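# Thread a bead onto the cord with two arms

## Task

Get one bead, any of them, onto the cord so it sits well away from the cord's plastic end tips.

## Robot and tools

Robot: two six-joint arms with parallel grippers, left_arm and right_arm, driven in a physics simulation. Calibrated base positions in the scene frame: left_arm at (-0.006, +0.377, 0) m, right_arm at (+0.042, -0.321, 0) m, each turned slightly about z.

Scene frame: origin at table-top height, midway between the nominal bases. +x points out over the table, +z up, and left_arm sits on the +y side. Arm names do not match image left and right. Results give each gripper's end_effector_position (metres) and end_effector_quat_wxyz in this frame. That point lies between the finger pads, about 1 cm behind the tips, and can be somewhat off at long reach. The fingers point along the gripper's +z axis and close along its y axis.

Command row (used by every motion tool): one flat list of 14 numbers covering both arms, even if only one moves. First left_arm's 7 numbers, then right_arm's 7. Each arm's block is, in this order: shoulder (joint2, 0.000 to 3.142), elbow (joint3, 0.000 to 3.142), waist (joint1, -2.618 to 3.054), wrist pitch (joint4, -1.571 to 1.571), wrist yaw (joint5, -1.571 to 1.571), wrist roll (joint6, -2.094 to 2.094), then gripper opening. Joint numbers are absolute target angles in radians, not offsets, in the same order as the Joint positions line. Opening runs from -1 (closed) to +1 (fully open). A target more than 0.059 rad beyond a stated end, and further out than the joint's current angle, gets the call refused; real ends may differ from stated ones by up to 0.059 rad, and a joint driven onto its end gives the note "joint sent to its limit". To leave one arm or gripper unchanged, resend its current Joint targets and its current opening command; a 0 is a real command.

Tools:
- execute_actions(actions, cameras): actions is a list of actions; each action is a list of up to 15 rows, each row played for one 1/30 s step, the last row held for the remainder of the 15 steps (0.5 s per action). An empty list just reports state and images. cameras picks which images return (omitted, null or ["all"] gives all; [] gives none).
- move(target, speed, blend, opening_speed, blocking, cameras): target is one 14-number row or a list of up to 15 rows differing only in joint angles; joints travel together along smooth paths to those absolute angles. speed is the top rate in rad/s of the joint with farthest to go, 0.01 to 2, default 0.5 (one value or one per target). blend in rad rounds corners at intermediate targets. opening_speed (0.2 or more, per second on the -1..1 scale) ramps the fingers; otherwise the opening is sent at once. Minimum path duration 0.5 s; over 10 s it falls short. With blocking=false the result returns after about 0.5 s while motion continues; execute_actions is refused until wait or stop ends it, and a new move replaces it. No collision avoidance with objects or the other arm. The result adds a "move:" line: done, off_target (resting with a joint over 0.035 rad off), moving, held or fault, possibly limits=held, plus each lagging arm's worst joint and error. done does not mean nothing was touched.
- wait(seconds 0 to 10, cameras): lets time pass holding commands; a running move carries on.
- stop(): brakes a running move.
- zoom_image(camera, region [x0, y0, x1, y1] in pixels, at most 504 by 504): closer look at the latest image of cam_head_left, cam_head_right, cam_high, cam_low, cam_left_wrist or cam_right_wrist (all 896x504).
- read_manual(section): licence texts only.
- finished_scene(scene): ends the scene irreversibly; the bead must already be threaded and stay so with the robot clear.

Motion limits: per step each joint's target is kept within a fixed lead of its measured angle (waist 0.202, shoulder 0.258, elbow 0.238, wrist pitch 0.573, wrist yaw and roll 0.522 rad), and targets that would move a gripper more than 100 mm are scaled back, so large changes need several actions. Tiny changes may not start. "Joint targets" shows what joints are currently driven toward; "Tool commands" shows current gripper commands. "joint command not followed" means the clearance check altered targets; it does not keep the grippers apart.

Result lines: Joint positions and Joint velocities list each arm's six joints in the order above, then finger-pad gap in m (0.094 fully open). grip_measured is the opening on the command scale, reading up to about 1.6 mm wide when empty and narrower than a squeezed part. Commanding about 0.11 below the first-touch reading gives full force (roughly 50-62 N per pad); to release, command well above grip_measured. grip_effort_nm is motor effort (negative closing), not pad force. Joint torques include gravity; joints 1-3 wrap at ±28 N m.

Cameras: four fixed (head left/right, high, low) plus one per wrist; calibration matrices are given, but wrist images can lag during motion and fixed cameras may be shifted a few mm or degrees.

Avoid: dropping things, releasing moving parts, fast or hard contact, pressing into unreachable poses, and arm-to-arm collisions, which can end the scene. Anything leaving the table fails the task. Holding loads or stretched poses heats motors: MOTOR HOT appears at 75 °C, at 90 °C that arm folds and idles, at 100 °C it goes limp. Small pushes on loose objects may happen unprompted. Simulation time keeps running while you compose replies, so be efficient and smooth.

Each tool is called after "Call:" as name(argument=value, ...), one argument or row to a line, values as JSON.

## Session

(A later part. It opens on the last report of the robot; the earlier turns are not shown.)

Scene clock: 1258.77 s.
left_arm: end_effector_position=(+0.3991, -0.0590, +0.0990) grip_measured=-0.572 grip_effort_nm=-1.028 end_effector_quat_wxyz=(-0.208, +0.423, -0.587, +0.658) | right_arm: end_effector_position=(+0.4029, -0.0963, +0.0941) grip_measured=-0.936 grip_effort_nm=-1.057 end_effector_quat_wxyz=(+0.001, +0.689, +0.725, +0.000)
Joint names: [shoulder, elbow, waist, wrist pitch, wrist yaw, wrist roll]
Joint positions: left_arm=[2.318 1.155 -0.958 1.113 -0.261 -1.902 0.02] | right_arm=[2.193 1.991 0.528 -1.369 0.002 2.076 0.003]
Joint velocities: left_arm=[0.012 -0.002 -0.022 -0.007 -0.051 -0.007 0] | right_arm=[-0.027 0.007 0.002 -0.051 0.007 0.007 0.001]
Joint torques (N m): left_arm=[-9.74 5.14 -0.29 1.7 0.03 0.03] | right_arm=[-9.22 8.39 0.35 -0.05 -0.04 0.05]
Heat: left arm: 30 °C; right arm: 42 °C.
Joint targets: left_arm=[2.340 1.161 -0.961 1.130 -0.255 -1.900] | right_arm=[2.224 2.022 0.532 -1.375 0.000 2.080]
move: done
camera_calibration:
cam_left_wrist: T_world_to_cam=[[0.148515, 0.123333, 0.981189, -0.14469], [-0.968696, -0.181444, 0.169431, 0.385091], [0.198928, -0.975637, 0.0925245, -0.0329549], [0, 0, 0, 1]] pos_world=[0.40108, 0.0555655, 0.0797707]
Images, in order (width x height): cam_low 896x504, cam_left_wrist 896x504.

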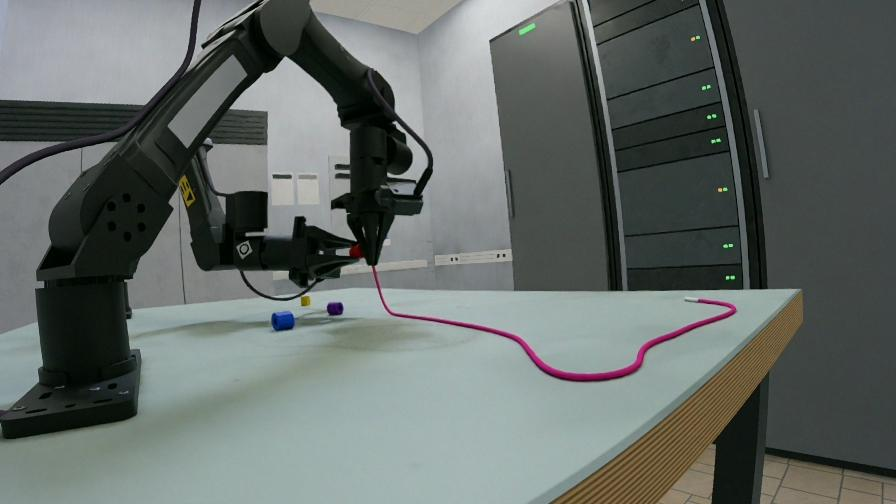

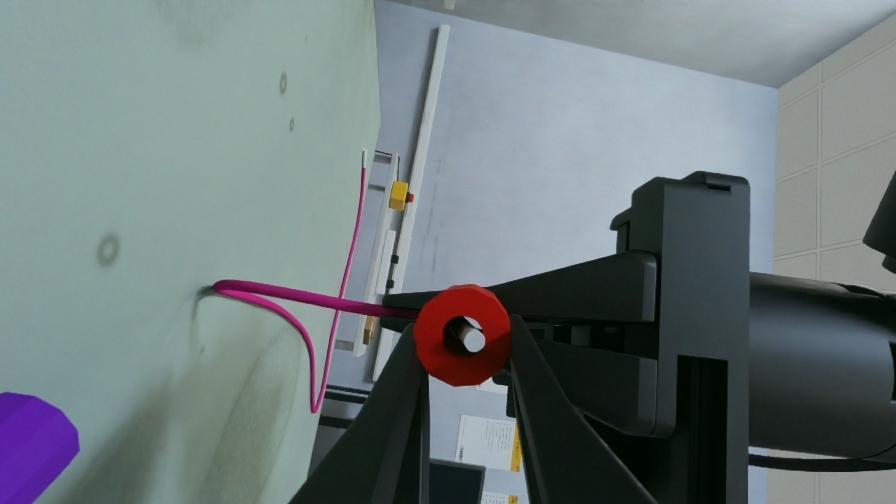

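Call:
execute_actions(
  actions=[],
)

Scene clock: 1293.60 s.
left_arm: end_effector_position=(+0.3991, -0.0590, +0.0990) grip_measured=-0.572 grip_effort_nm=-1.033 end_effector_quat_wxyz=(-0.208, +0.424, -0.587, +0.658) | right_arm: end_effector_position=(+0.4029, -0.0963, +0.0941) grip_measured=-0.936 grip_effort_nm=-1.053 end_effector_quat_wxyz=(+0.001, +0.689, +0.725, +0.000)
Joint names: [shoulder, elbow, waist, wrist pitch, wrist yaw, wrist roll]
Joint positions: left_arm=[2.318 1.155 -0.958 1.113 -0.261 -1.903 0.02] | right_arm=[2.193 1.991 0.528 -1.369 0.002 2.076 0.003]
Joint velocities: left_arm=[0.002 0.002 0.017 -0.022 -0.051 -0.037 -0.001] | right_arm=[-0.002 -0.012 0.002 0.007 0.022 0.022 -0.001]
Joint torques (N m): left_arm=[-9.76 5.18 -0.29 1.7 0.03 0.02] | right_arm=[-9.24 8.42 0.35 -0.06 -0.04 0.03]
Heat: left arm: 32 °C; right arm: 40 °C.
Joint targets: left_arm=[2.340 1.161 -0.961 1.130 -0.255 -1.900] | right_arm=[2.224 2.022 0.532 -1.375 0.000 2.080]
Tool commands: left_gripper/opening=-0.66 right_gripper/opening=-0.95
camera_calibration:
cam_left_wrist: T_world_to_cam=[[0.148957, 0.123938, 0.981046, -0.144816], [-0.968612, -0.181376, 0.169983, 0.385007], [0.199006, -0.975573, 0.0930304, -0.0330325], [0, 0, 0, 1]] pos_world=[0.401067, 0.0555538, 0.0796998]
cam_right_wrist: T_world_to_cam=[[-0.99871, 0.0507807, -0.000542189, 0.409207], [0.0370989, 0.736836, 0.675053, 0.0176271], [0.0346792, 0.674162, -0.737769, 0.236296], [0, 0, 0, 1]] pos_world=[0.399831, -0.19307, 0.162654]

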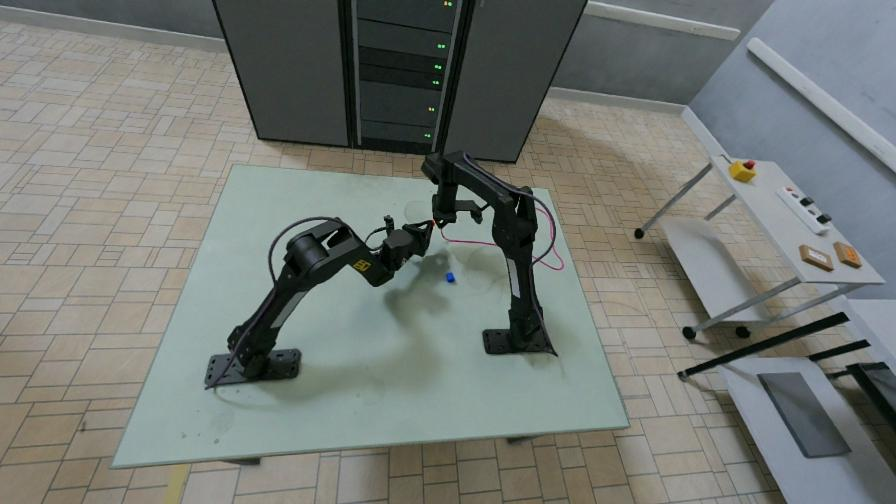

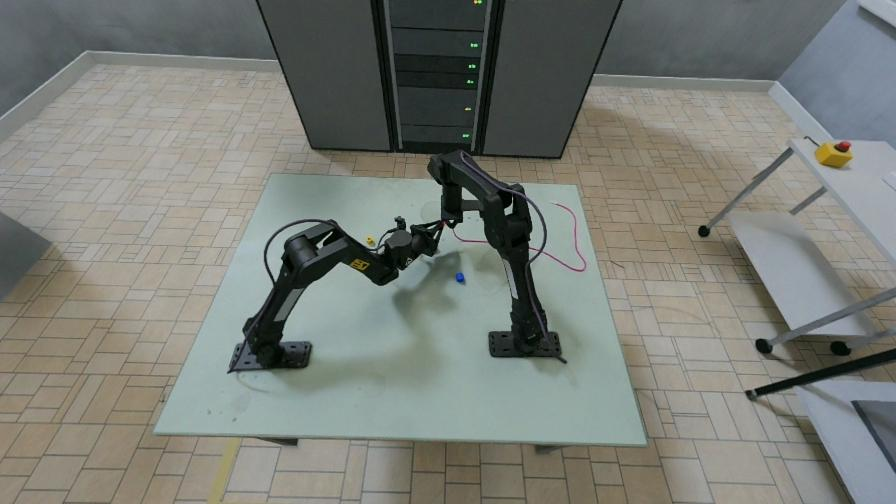

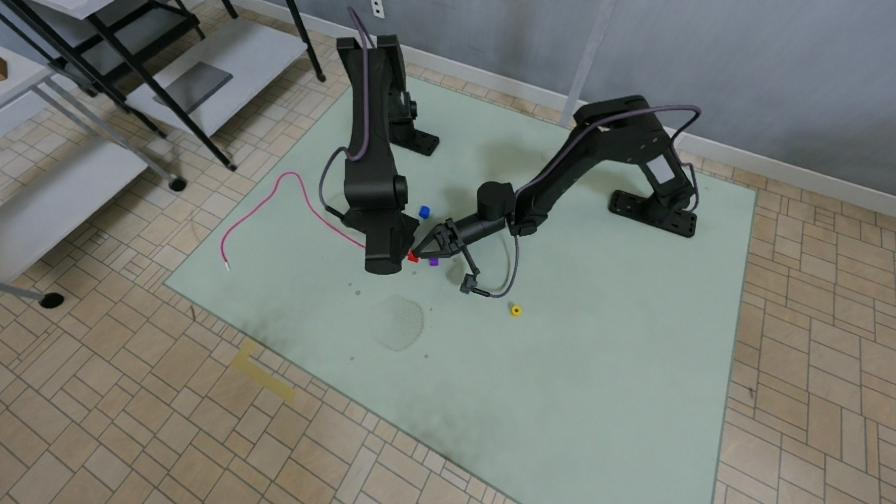

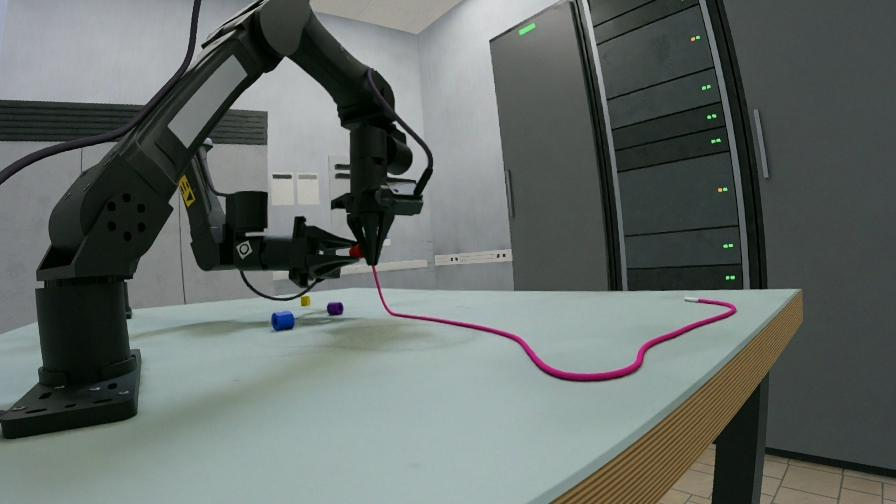

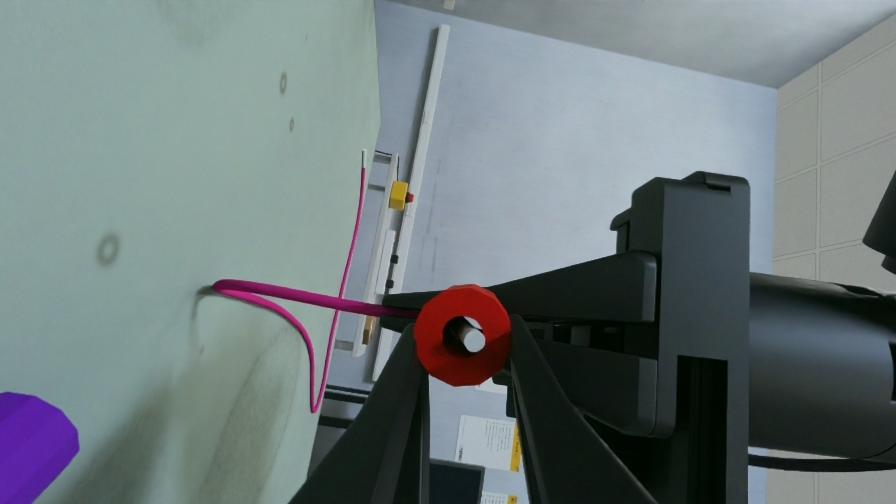

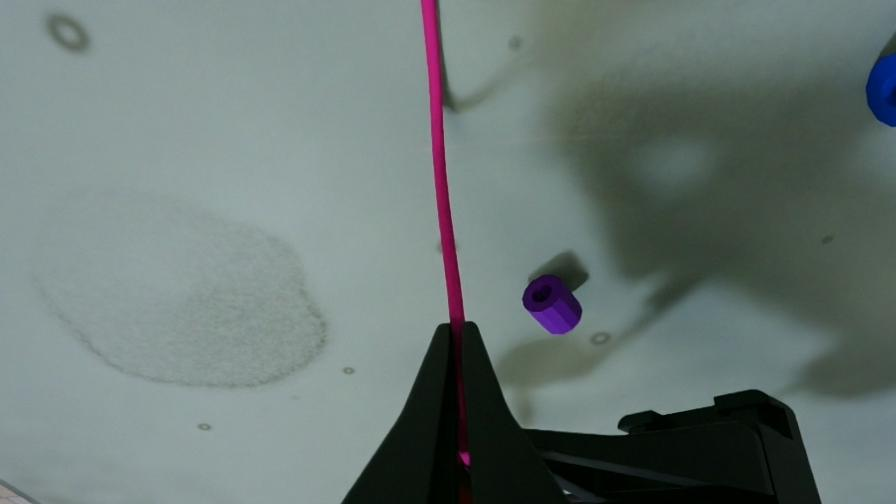

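Call:
move(
  target=[2.3405,1.161,-0.961,1.13,-0.255,-1.90,-0.66,2.224,2.022,0.532,-1.375,0,2.08,-0.72],
  opening_speed=0.5,
  cameras=["cam_left_wrist"],
)

Call:
move(
  target=[2.3405,1.161,-0.961,1.13,-0.255,-1.90,-0.66,2.073,1.779,0.405,-1.277,0,1.96,-0.72],
  speed=0.3,
  cameras=["cam_left_wrist","cam_right_wrist"],
)

Call:
move(
  target=[2.3405,1.161,-0.961,1.13,-0.255,-1.90,-0.66,2.1065,1.6617,0.1245,-1.126,-0.7,1.571,-0.6],
)

Scene clock: 1312.87 s.
left_arm: end_effector_position=(+0.3991, -0.0591, +0.0992) grip_measured=-0.572 grip_effort_nm=-1.023 end_effector_quat_wxyz=(-0.207, +0.424, -0.587, +0.658) | right_arm: end_effector_position=(+0.4026, -0.0964, +0.0906) grip_measured=-0.723 grip_effort_nm=0.134 end_effector_quat_wxyz=(-0.001, +0.689, +0.725, -0.005)
Joint names: [shoulder, elbow, waist, wrist pitch, wrist yaw, wrist roll]
Joint positions: left_arm=[2.318 1.155 -0.958 1.114 -0.26 -1.904 0.02] | right_arm=[2.202 1.991 0.528 -1.369 0.001 2.076 0.013]
Joint velocities: left_arm=[-0.002 -0.002 0.007 0.081 0.037 0.007 0] | right_arm=[-0.002 -0.002 -0.012 -0.051 0.037 -0.037 0.001]
Joint torques (N m): left_arm=[-9.76 5.16 -0.27 1.7 0.02 0.02] | right_arm=[-9.95 8.34 0.29 -0.07 -0.02 0.05]
Heat: left arm: 32 °C; right arm: 40 °C.
Joint targets: left_arm=[2.340 1.161 -0.961 1.130 -0.255 -1.900] | right_arm=[2.224 2.022 0.532 -1.375 0.000 2.080]
move: done
camera_calibration:
cam_left_wrist: T_world_to_cam=[[0.149058, 0.125039, 0.980891, -0.14493], [-0.968741, -0.180464, 0.170217, 0.384964], [0.198299, -0.975601, 0.094231, -0.0329868], [0, 0, 0, 1]] pos_world=[0.401074, 0.0554122, 0.0797418]
Images, in order (width x height): cam_left_wrist 896x504.

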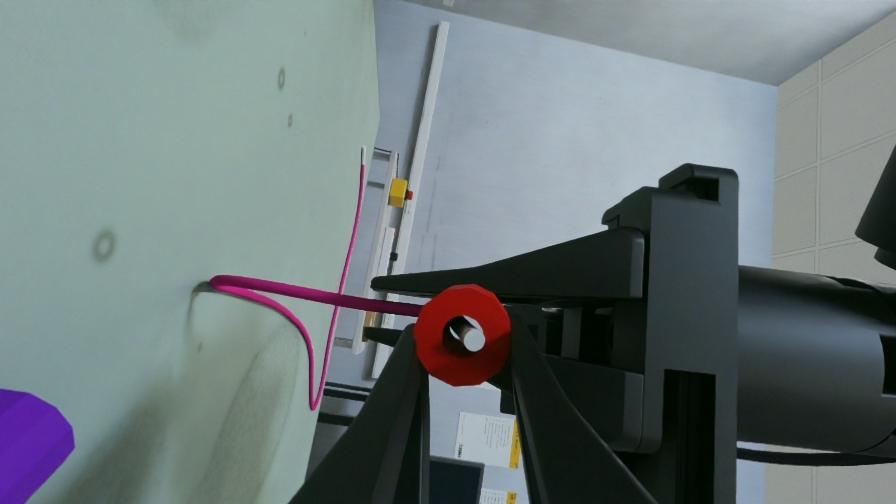

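Scene clock: 1314.30 s.
left_arm: end_effector_position=(+0.3991, -0.0591, +0.0992) grip_measured=-0.572 grip_effort_nm=-1.028 end_effector_quat_wxyz=(-0.207, +0.424, -0.587, +0.658) | right_arm: end_effector_position=(+0.4039, -0.1512, +0.0772) grip_measured=-0.723 grip_effort_nm=0.134 end_effector_quat_wxyz=(-0.006, +0.692, +0.722, -0.014)
Joint names: [shoulder, elbow, waist, wrist pitch, wrist yaw, wrist roll]
Joint positions: left_arm=[2.318 1.155 -0.958 1.114 -0.26 -1.904 0.02] | right_arm=[2.115 1.799 0.409 -1.286 -0.001 1.965 0.013]
Joint velocities: left_arm=[0.002 -0.012 0.002 0.037 0.022 -0.037 -0.001] | right_arm=[0.012 -0.007 -0.007 0.022 -0.022 -0.007 0]
Joint torques (N m): left_arm=[-9.76 5.16 -0.28 1.7 0.03 0.02] | right_arm=[-14.24 4.46 -0.34 0.07 0 -0.02]
Heat: left arm: 32 °C; right arm: 41 °C.
Joint targets: left_arm=[2.340 1.161 -0.961 1.130 -0.255 -1.900] | right_arm=[2.073 1.779 0.405 -1.277 0.000 1.960]
move: off_target (right_arm); right_arm: the shoulder is farthest, 0.042 rad from its target
camera_calibration:
cam_left_wrist: T_world_to_cam=[[0.149279, 0.125342, 0.980819, -0.144993], [-0.968699, -0.18043, 0.170493, 0.384922], [0.198339, -0.975569, 0.0944839, -0.0330256], [0, 0, 0, 1]] pos_world=[0.401068, 0.0554063, 0.0797063]
cam_right_wrist: T_world_to_cam=[[-0.997911, 0.0585779, 0.0272463, 0.411733], [0.0618304, 0.743715, 0.665631, 0.0611934], [0.0187278, 0.665925, -0.745783, 0.266565], [0, 0, 0, 1]] pos_world=[0.402097, -0.247141, 0.146849]
Images, in order (width x height): cam_left_wrist 896x504, cam_right_wrist 896x504.

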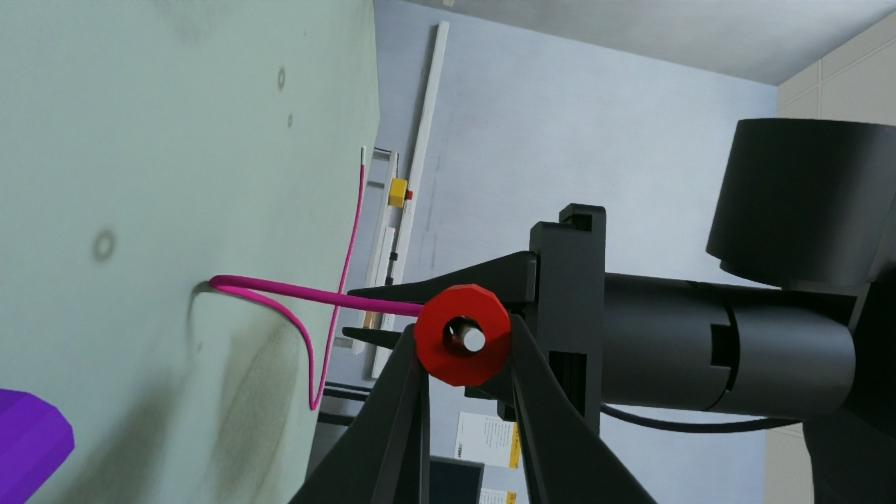

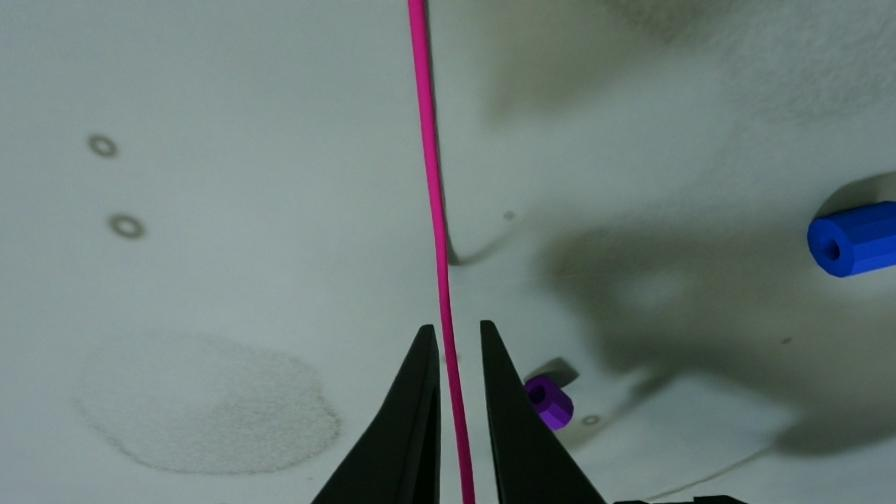

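Scene clock: 1316.47 s.
left_arm: end_effector_position=(+0.3991, -0.0591, +0.0992) grip_measured=-0.572 grip_effort_nm=-1.028 end_effector_quat_wxyz=(-0.207, +0.424, -0.587, +0.658) | right_arm: end_effector_position=(+0.4233, -0.1471, +0.0880) grip_measured=-0.603 grip_effort_nm=0.129 end_effector_quat_wxyz=(-0.256, +0.615, +0.714, +0.218)
Joint names: [shoulder, elbow, waist, wrist pitch, wrist yaw, wrist roll]
Joint positions: left_arm=[2.318 1.155 -0.958 1.114 -0.26 -1.904 0.02] | right_arm=[2.115 1.682 0.126 -1.138 -0.686 1.575 0.019]
Joint velocities: left_arm=[0.002 -0.002 -0.017 0.11 0.007 0.022 0] | right_arm=[0.017 -0.002 -0.022 -0.022 -0.066 0.066 0]
Joint torques (N m): left_arm=[-9.76 5.16 -0.28 1.69 0.02 0.02] | right_arm=[-11.51 4.45 -0.24 0.15 -0.49 -0.02]
Heat: left arm: 32 °C; right arm: 41 °C.
Joint targets: left_arm=[2.340 1.161 -0.961 1.130 -0.255 -1.900] | right_arm=[2.107 1.662 0.124 -1.126 -0.700 1.571]
move: done
camera_calibration:
cam_left_wrist: T_world_to_cam=[[0.149279, 0.125342, 0.980819, -0.144993], [-0.968699, -0.18043, 0.170493, 0.384922], [0.198339, -0.975569, 0.0944839, -0.0330256], [0, 0, 0, 1]] pos_world=[0.401068, 0.0554063, 0.0797063]
cam_right_wrist: T_world_to_cam=[[-0.995162, -0.0718652, 0.0669893, 0.40671], [0.0556948, 0.149038, 0.987262, -0.0633989], [-0.0809337, 0.986217, -0.144314, 0.307976], [0, 0, 0, 1]] pos_world=[0.433199, -0.265054, 0.0797915]

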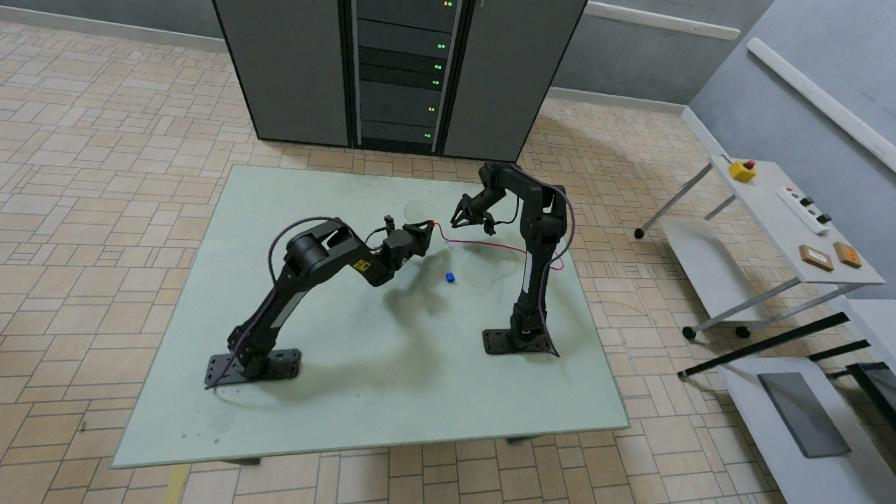

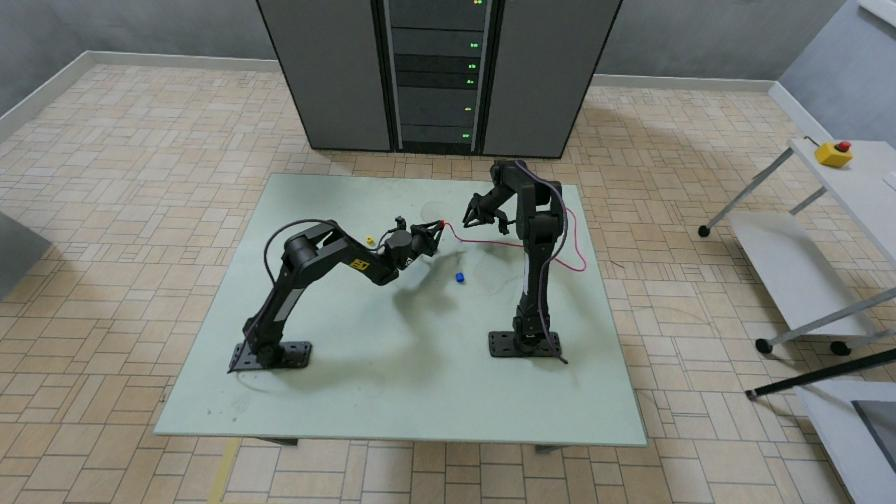

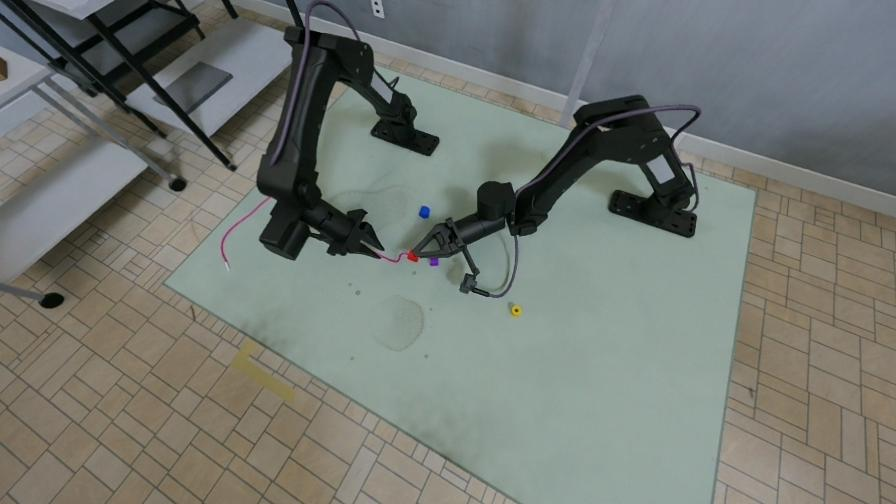

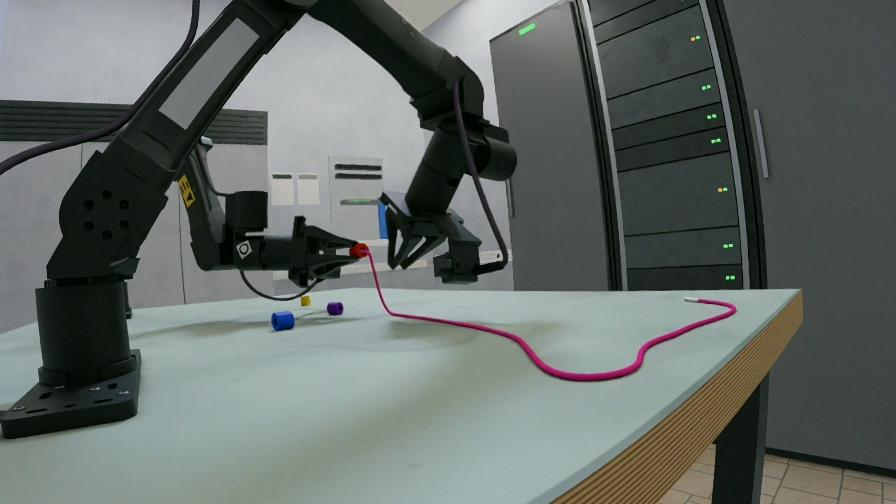

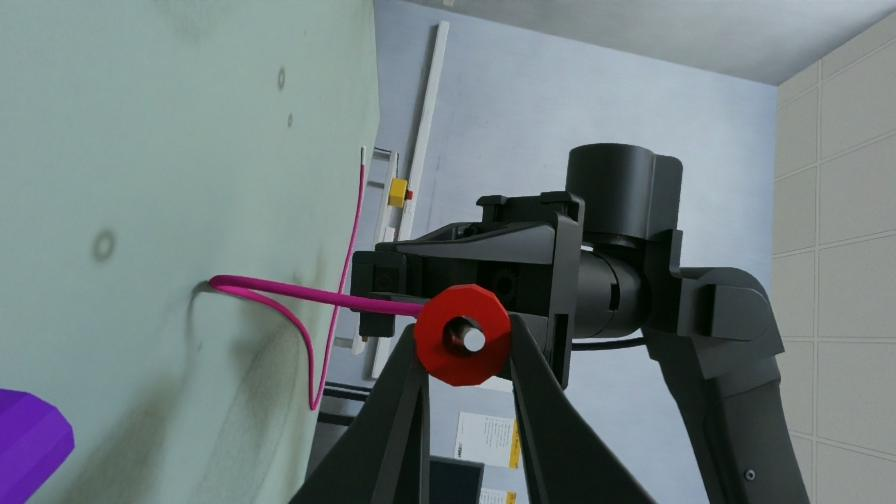

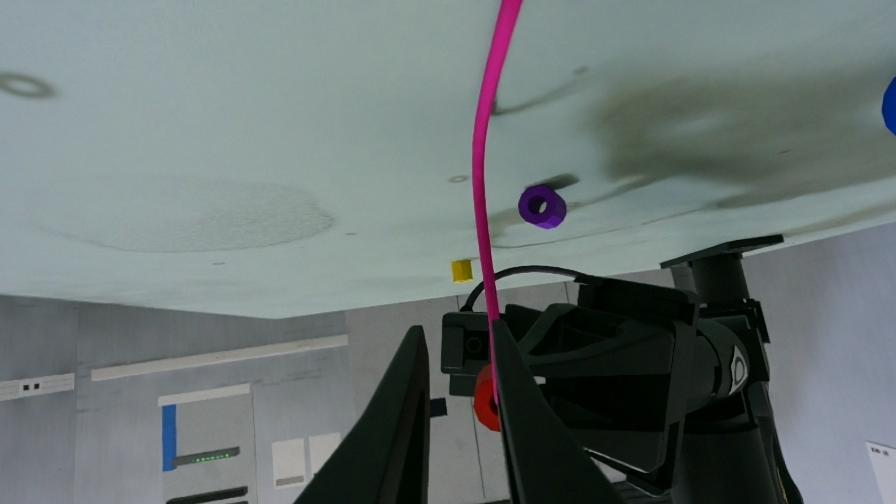

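Call:
move(
  target=[2.3405,1.161,-0.961,1.13,-0.255,-1.90,-0.66,2.1417,1.717,0.235,-1.175,-0.7,1.571,-0.6],
  speed=0.2,
  cameras=["cam_low","cam_left_wrist","cam_right_wrist"],
)

Scene clock: 1329.87 s.
left_arm: end_effector_position=(+0.3991, -0.0591, +0.0992) grip_measured=-0.572 grip_effort_nm=-1.028 end_effector_quat_wxyz=(-0.207, +0.424, -0.587, +0.658) | right_arm: end_effector_position=(+0.3999, -0.1072, +0.0860) grip_measured=-0.603 grip_effort_nm=0.129 end_effector_quat_wxyz=(-0.273, +0.577, +0.744, +0.199)
Joint names: [shoulder, elbow, waist, wrist pitch, wrist yaw, wrist roll]
Joint positions: left_arm=[2.318 1.155 -0.958 1.114 -0.26 -1.904 0.02] | right_arm=[2.121 1.682 0.234 -1.148 -0.689 1.574 0.019]
Joint velocities: left_arm=[0.002 0.002 0.002 0.022 0.037 0.007 -0.001] | right_arm=[0.017 -0.007 -0.007 -0.007 -0.022 -0.007 -0.001]
Joint torques (N m): left_arm=[-9.74 5.15 -0.27 1.7 0.02 0.02] | right_arm=[-9.28 8.59 0.17 -0.26 -0.46 -0.03]
Heat: left arm: 32 °C; right arm: 41 °C.
Joint targets: left_arm=[2.340 1.161 -0.961 1.130 -0.255 -1.900] | right_arm=[2.142 1.717 0.235 -1.175 -0.700 1.571]
move: done
camera_calibration:
cam_left_wrist: T_world_to_cam=[[0.149279, 0.125342, 0.980819, -0.144993], [-0.968699, -0.18043, 0.170493, 0.384922], [0.198339, -0.975569, 0.0944839, -0.0330256], [0, 0, 0, 1]] pos_world=[0.401068, 0.0554063, 0.0797063]
cam_right_wrist: T_world_to_cam=[[-0.980311, -0.179139, 0.0830586, 0.36763], [0.05518, 0.155346, 0.986318, -0.0651377], [-0.189591, 0.971482, -0.142403, 0.308146], [0, 0, 0, 1]] pos_world=[0.422408, -0.223383, 0.0775925]
Images, in order (width x height): cam_low 896x504, cam_left_wrist 896x504, cam_right_wrist 896x504.

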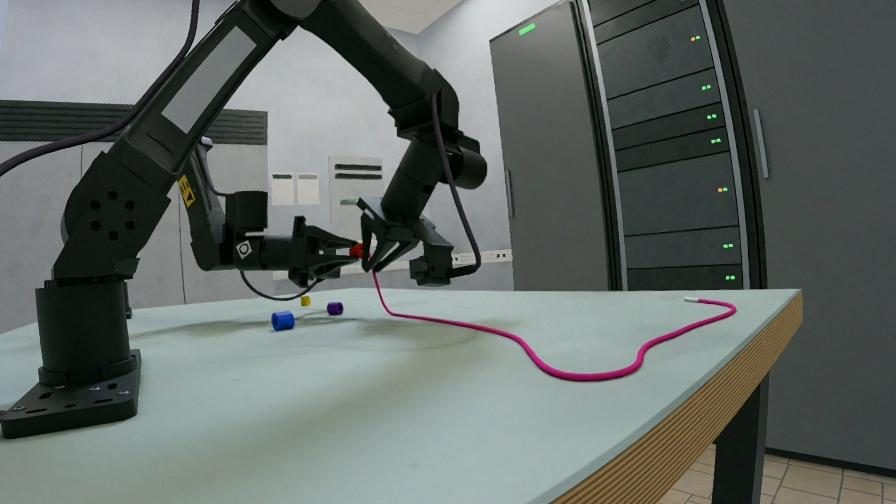

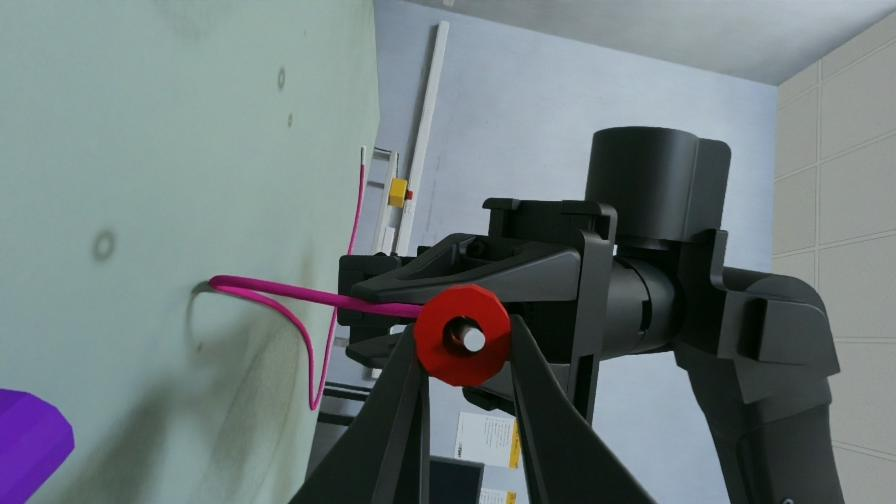

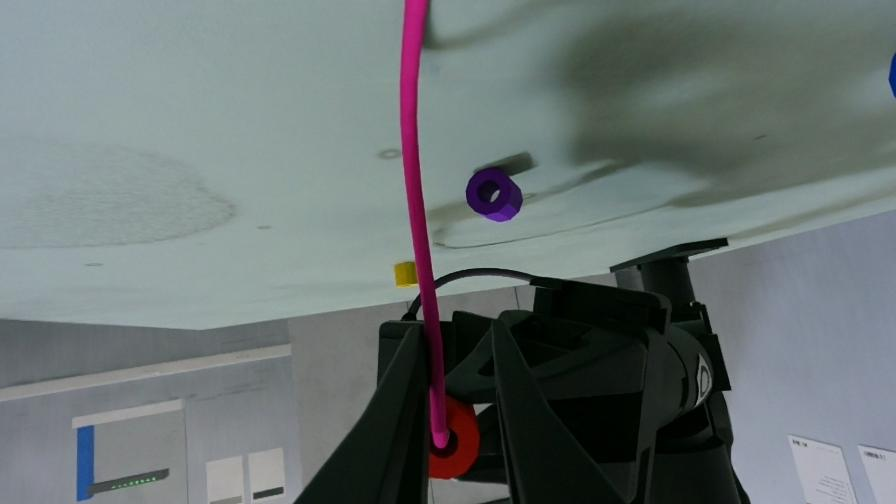

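Call:
move(
  target=[2.3405,1.161,-0.961,1.13,-0.255,-1.90,-0.66,2.1600,1.745,0.262,-1.155,-0.7,1.571,-0.6],
  speed=0.2,
  cameras=["cam_low","cam_left_wrist","cam_right_wrist"],
)

Call:
zoom_image(
  camera="cam_low",
  region=[280, 180, 500, 300],
)

Scene clock: 1337.47 s.
left_arm: end_effector_position=(+0.3991, -0.0591, +0.0992) grip_measured=-0.572 grip_effort_nm=-1.033 end_effector_quat_wxyz=(-0.207, +0.424, -0.587, +0.658) | right_arm: end_effector_position=(+0.4004, -0.0975, +0.0858) grip_measured=-0.603 grip_effort_nm=0.129 end_effector_quat_wxyz=(-0.273, +0.567, +0.751, +0.198)
Joint names: [shoulder, elbow, waist, wrist pitch, wrist yaw, wrist roll]
Joint positions: left_arm=[2.318 1.155 -0.958 1.114 -0.26 -1.904 0.02] | right_arm=[2.138 1.707 0.257 -1.15 -0.689 1.574 0.019]
Joint velocities: left_arm=[-0.022 -0.012 -0.017 0.037 -0.007 -0.037 0.001] | right_arm=[-0.012 0.012 -0.002 0.051 -0.081 -0.007 0]
Joint torques (N m): left_arm=[-9.76 5.15 -0.28 1.7 0.02 0.02] | right_arm=[-9.37 8.91 0.43 -0.05 -0.46 -0.01]
Heat: left arm: 32 °C; right arm: 40 °C.
Joint targets: left_arm=[2.340 1.161 -0.961 1.130 -0.255 -1.900] | right_arm=[2.160 1.745 0.262 -1.155 -0.700 1.571]
move: off_target (right_arm); right_arm: the elbow is farthest, 0.038 rad from its target
camera_calibration:
cam_left_wrist: T_world_to_cam=[[0.149279, 0.125342, 0.980819, -0.144993], [-0.968699, -0.18043, 0.170493, 0.384922], [0.198339, -0.975569, 0.0944839, -0.0330256], [0, 0, 0, 1]] pos_world=[0.401068, 0.0554063, 0.0797063]
cam_right_wrist: T_world_to_cam=[[-0.976508, -0.20169, 0.075857, 0.366747], [0.0447463, 0.154561, 0.986969, -0.0624365], [-0.210786, 0.967177, -0.141906, 0.306766], [0, 0, 0, 1]] pos_world=[0.425587, -0.213078, 0.0773344]
Images, in order (width x height): cam_low 896x504, cam_left_wrist 896x504, cam_right_wrist 896x504.

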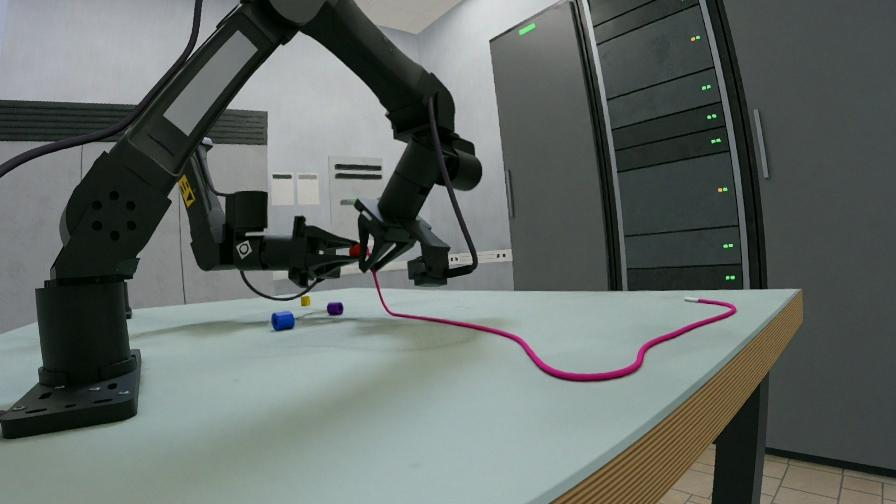

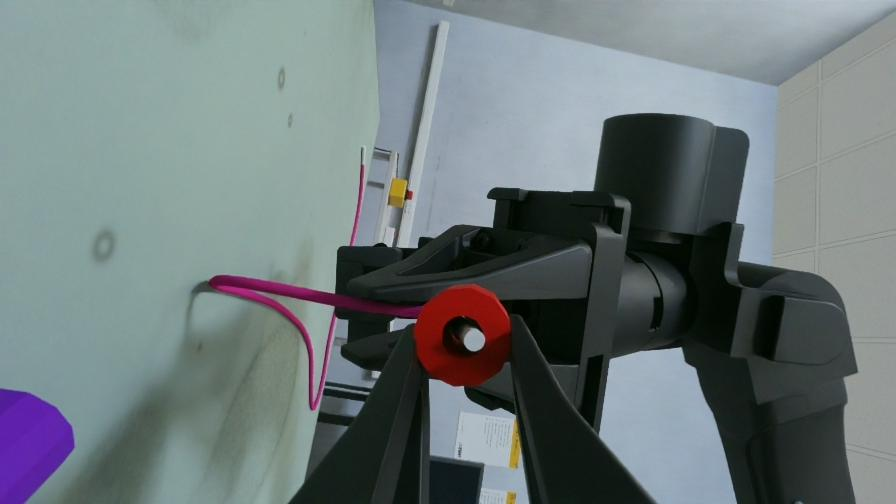

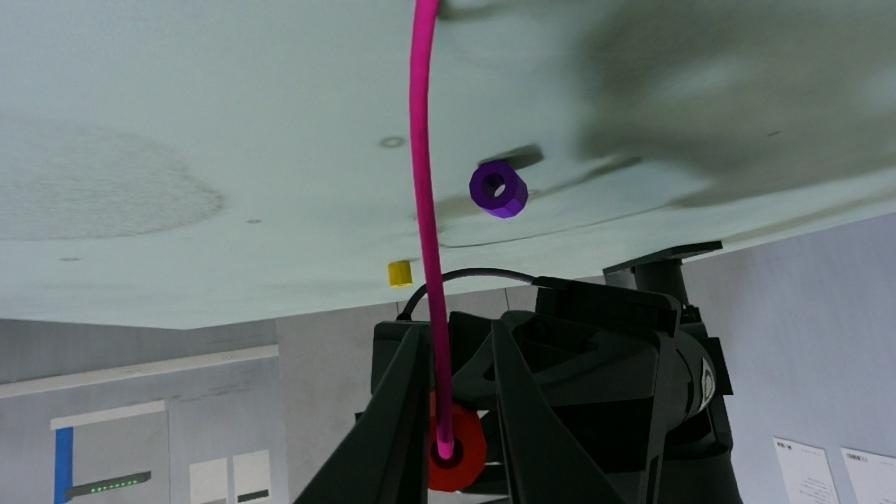

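Scaled by 2.291 from the camera's 896x504 image, which has a finer 1280x720 frame.

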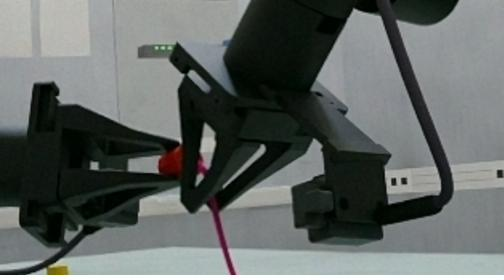

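Call:
move(
  target=[2.3405,1.161,-0.961,1.13,-0.255,-1.90,-0.66,2.1600,1.745,0.262,-1.155,-0.7,1.571,-0.95],
  opening_speed=0.5,
  cameras=["cam_low","cam_left_wrist","cam_right_wrist"],
)

Call:
zoom_image(
  camera="cam_low",
  region=[280, 180, 500, 300],
)

Scene clock: 1348.80 s.
left_arm: end_effector_position=(+0.3990, -0.0591, +0.0991) grip_measured=-0.572 grip_effort_nm=-1.028 end_effector_quat_wxyz=(-0.207, +0.424, -0.587, +0.658) | right_arm: end_effector_position=(+0.4005, -0.0975, +0.0859) grip_measured=-0.932 grip_effort_nm=-0.984 end_effector_quat_wxyz=(-0.273, +0.567, +0.751, +0.199)
Joint names: [shoulder, elbow, waist, wrist pitch, wrist yaw, wrist roll]
Joint positions: left_arm=[2.318 1.155 -0.958 1.114 -0.26 -1.904 0.02] | right_arm=[2.138 1.708 0.257 -1.15 -0.689 1.574 0.003]
Joint velocities: left_arm=[-0.007 -0.012 0.007 -0.037 -0.037 -0.007 0.001] | right_arm=[0.012 -0.012 -0.027 -0.022 0.037 0.051 -0.001]
Joint torques (N m): left_arm=[-9.77 5.18 -0.28 1.69 0.02 0.02] | right_arm=[-9.39 8.79 0.46 -0.05 -0.45 -0.03]
Heat: left arm: 32 °C; right arm: 41 °C.
Joint targets: left_arm=[2.340 1.161 -0.961 1.130 -0.255 -1.900] | right_arm=[2.160 1.745 0.262 -1.155 -0.700 1.571]
move: off_target (right_arm); right_arm: the elbow is farthest, 0.037 rad from its target
camera_calibration:
cam_left_wrist: T_world_to_cam=[[0.149342, 0.125296, 0.980815, -0.145007], [-0.968765, -0.180059, 0.170509, 0.384919], [0.197968, -0.975643, 0.0944924, -0.0329281], [0, 0, 0, 1]] pos_world=[0.401071, 0.0553508, 0.0797041]
cam_right_wrist: T_world_to_cam=[[-0.976535, -0.201698, 0.0754779, 0.366879], [0.044385, 0.154456, 0.987002, -0.0624058], [-0.210734, 0.967193, -0.141879, 0.306751], [0, 0, 0, 1]] pos_world=[0.425683, -0.21305, 0.077425]
Images, in order (width x height): cam_low 896x504, cam_left_wrist 896x504, cam_right_wrist 896x504.

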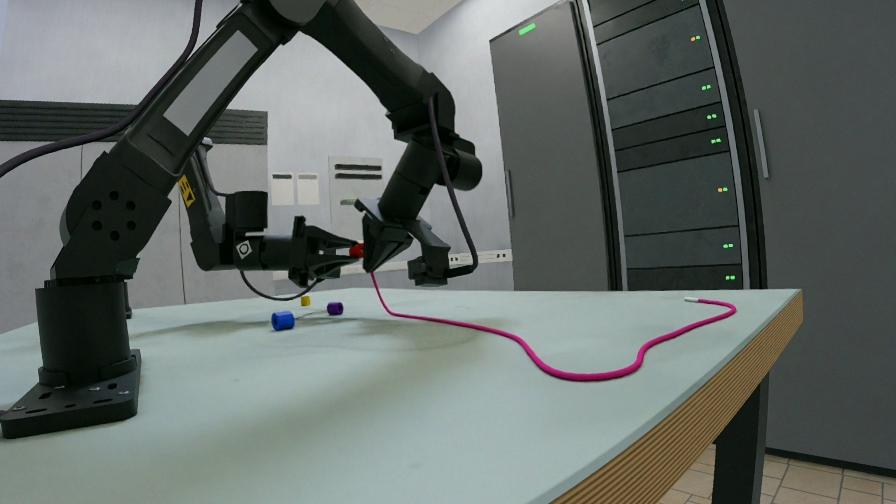

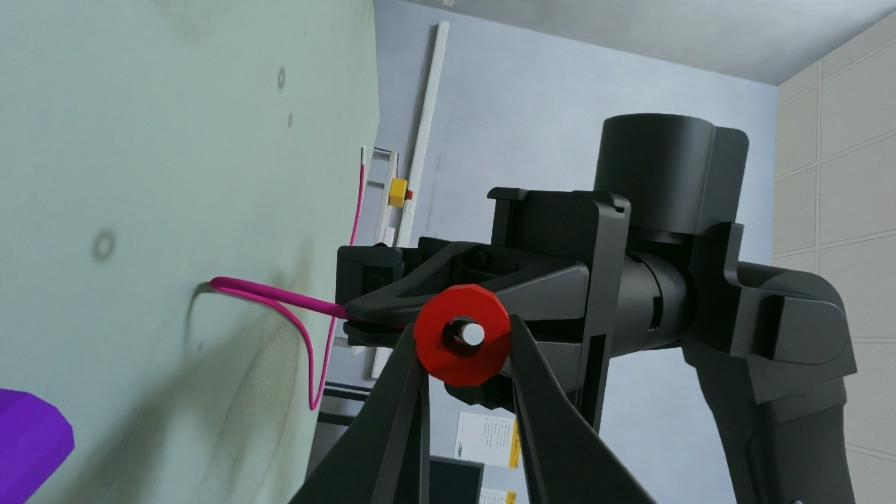

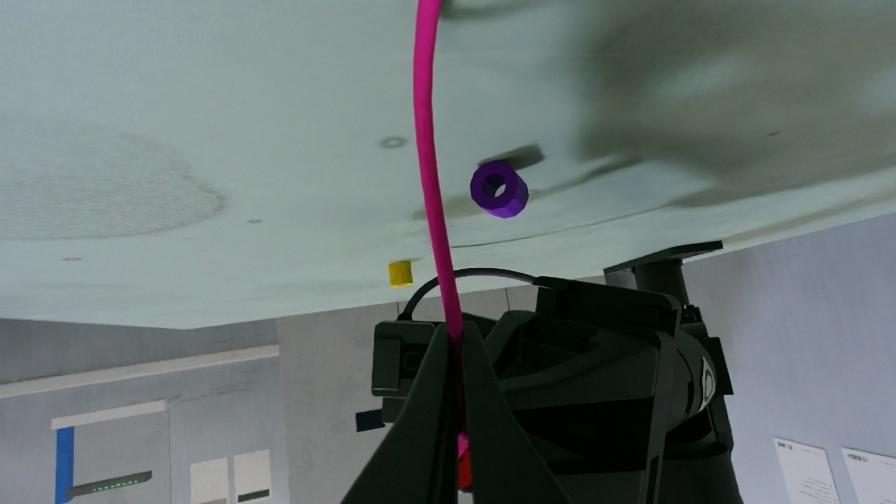

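Scaled by 2.291 from the camera's 896x504 image, which has a finer 1280x720 frame.

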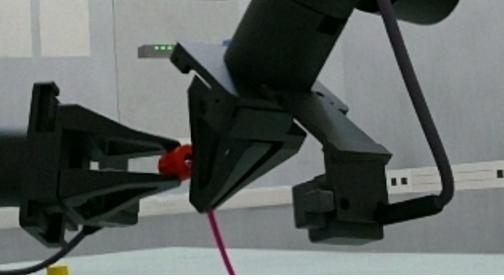

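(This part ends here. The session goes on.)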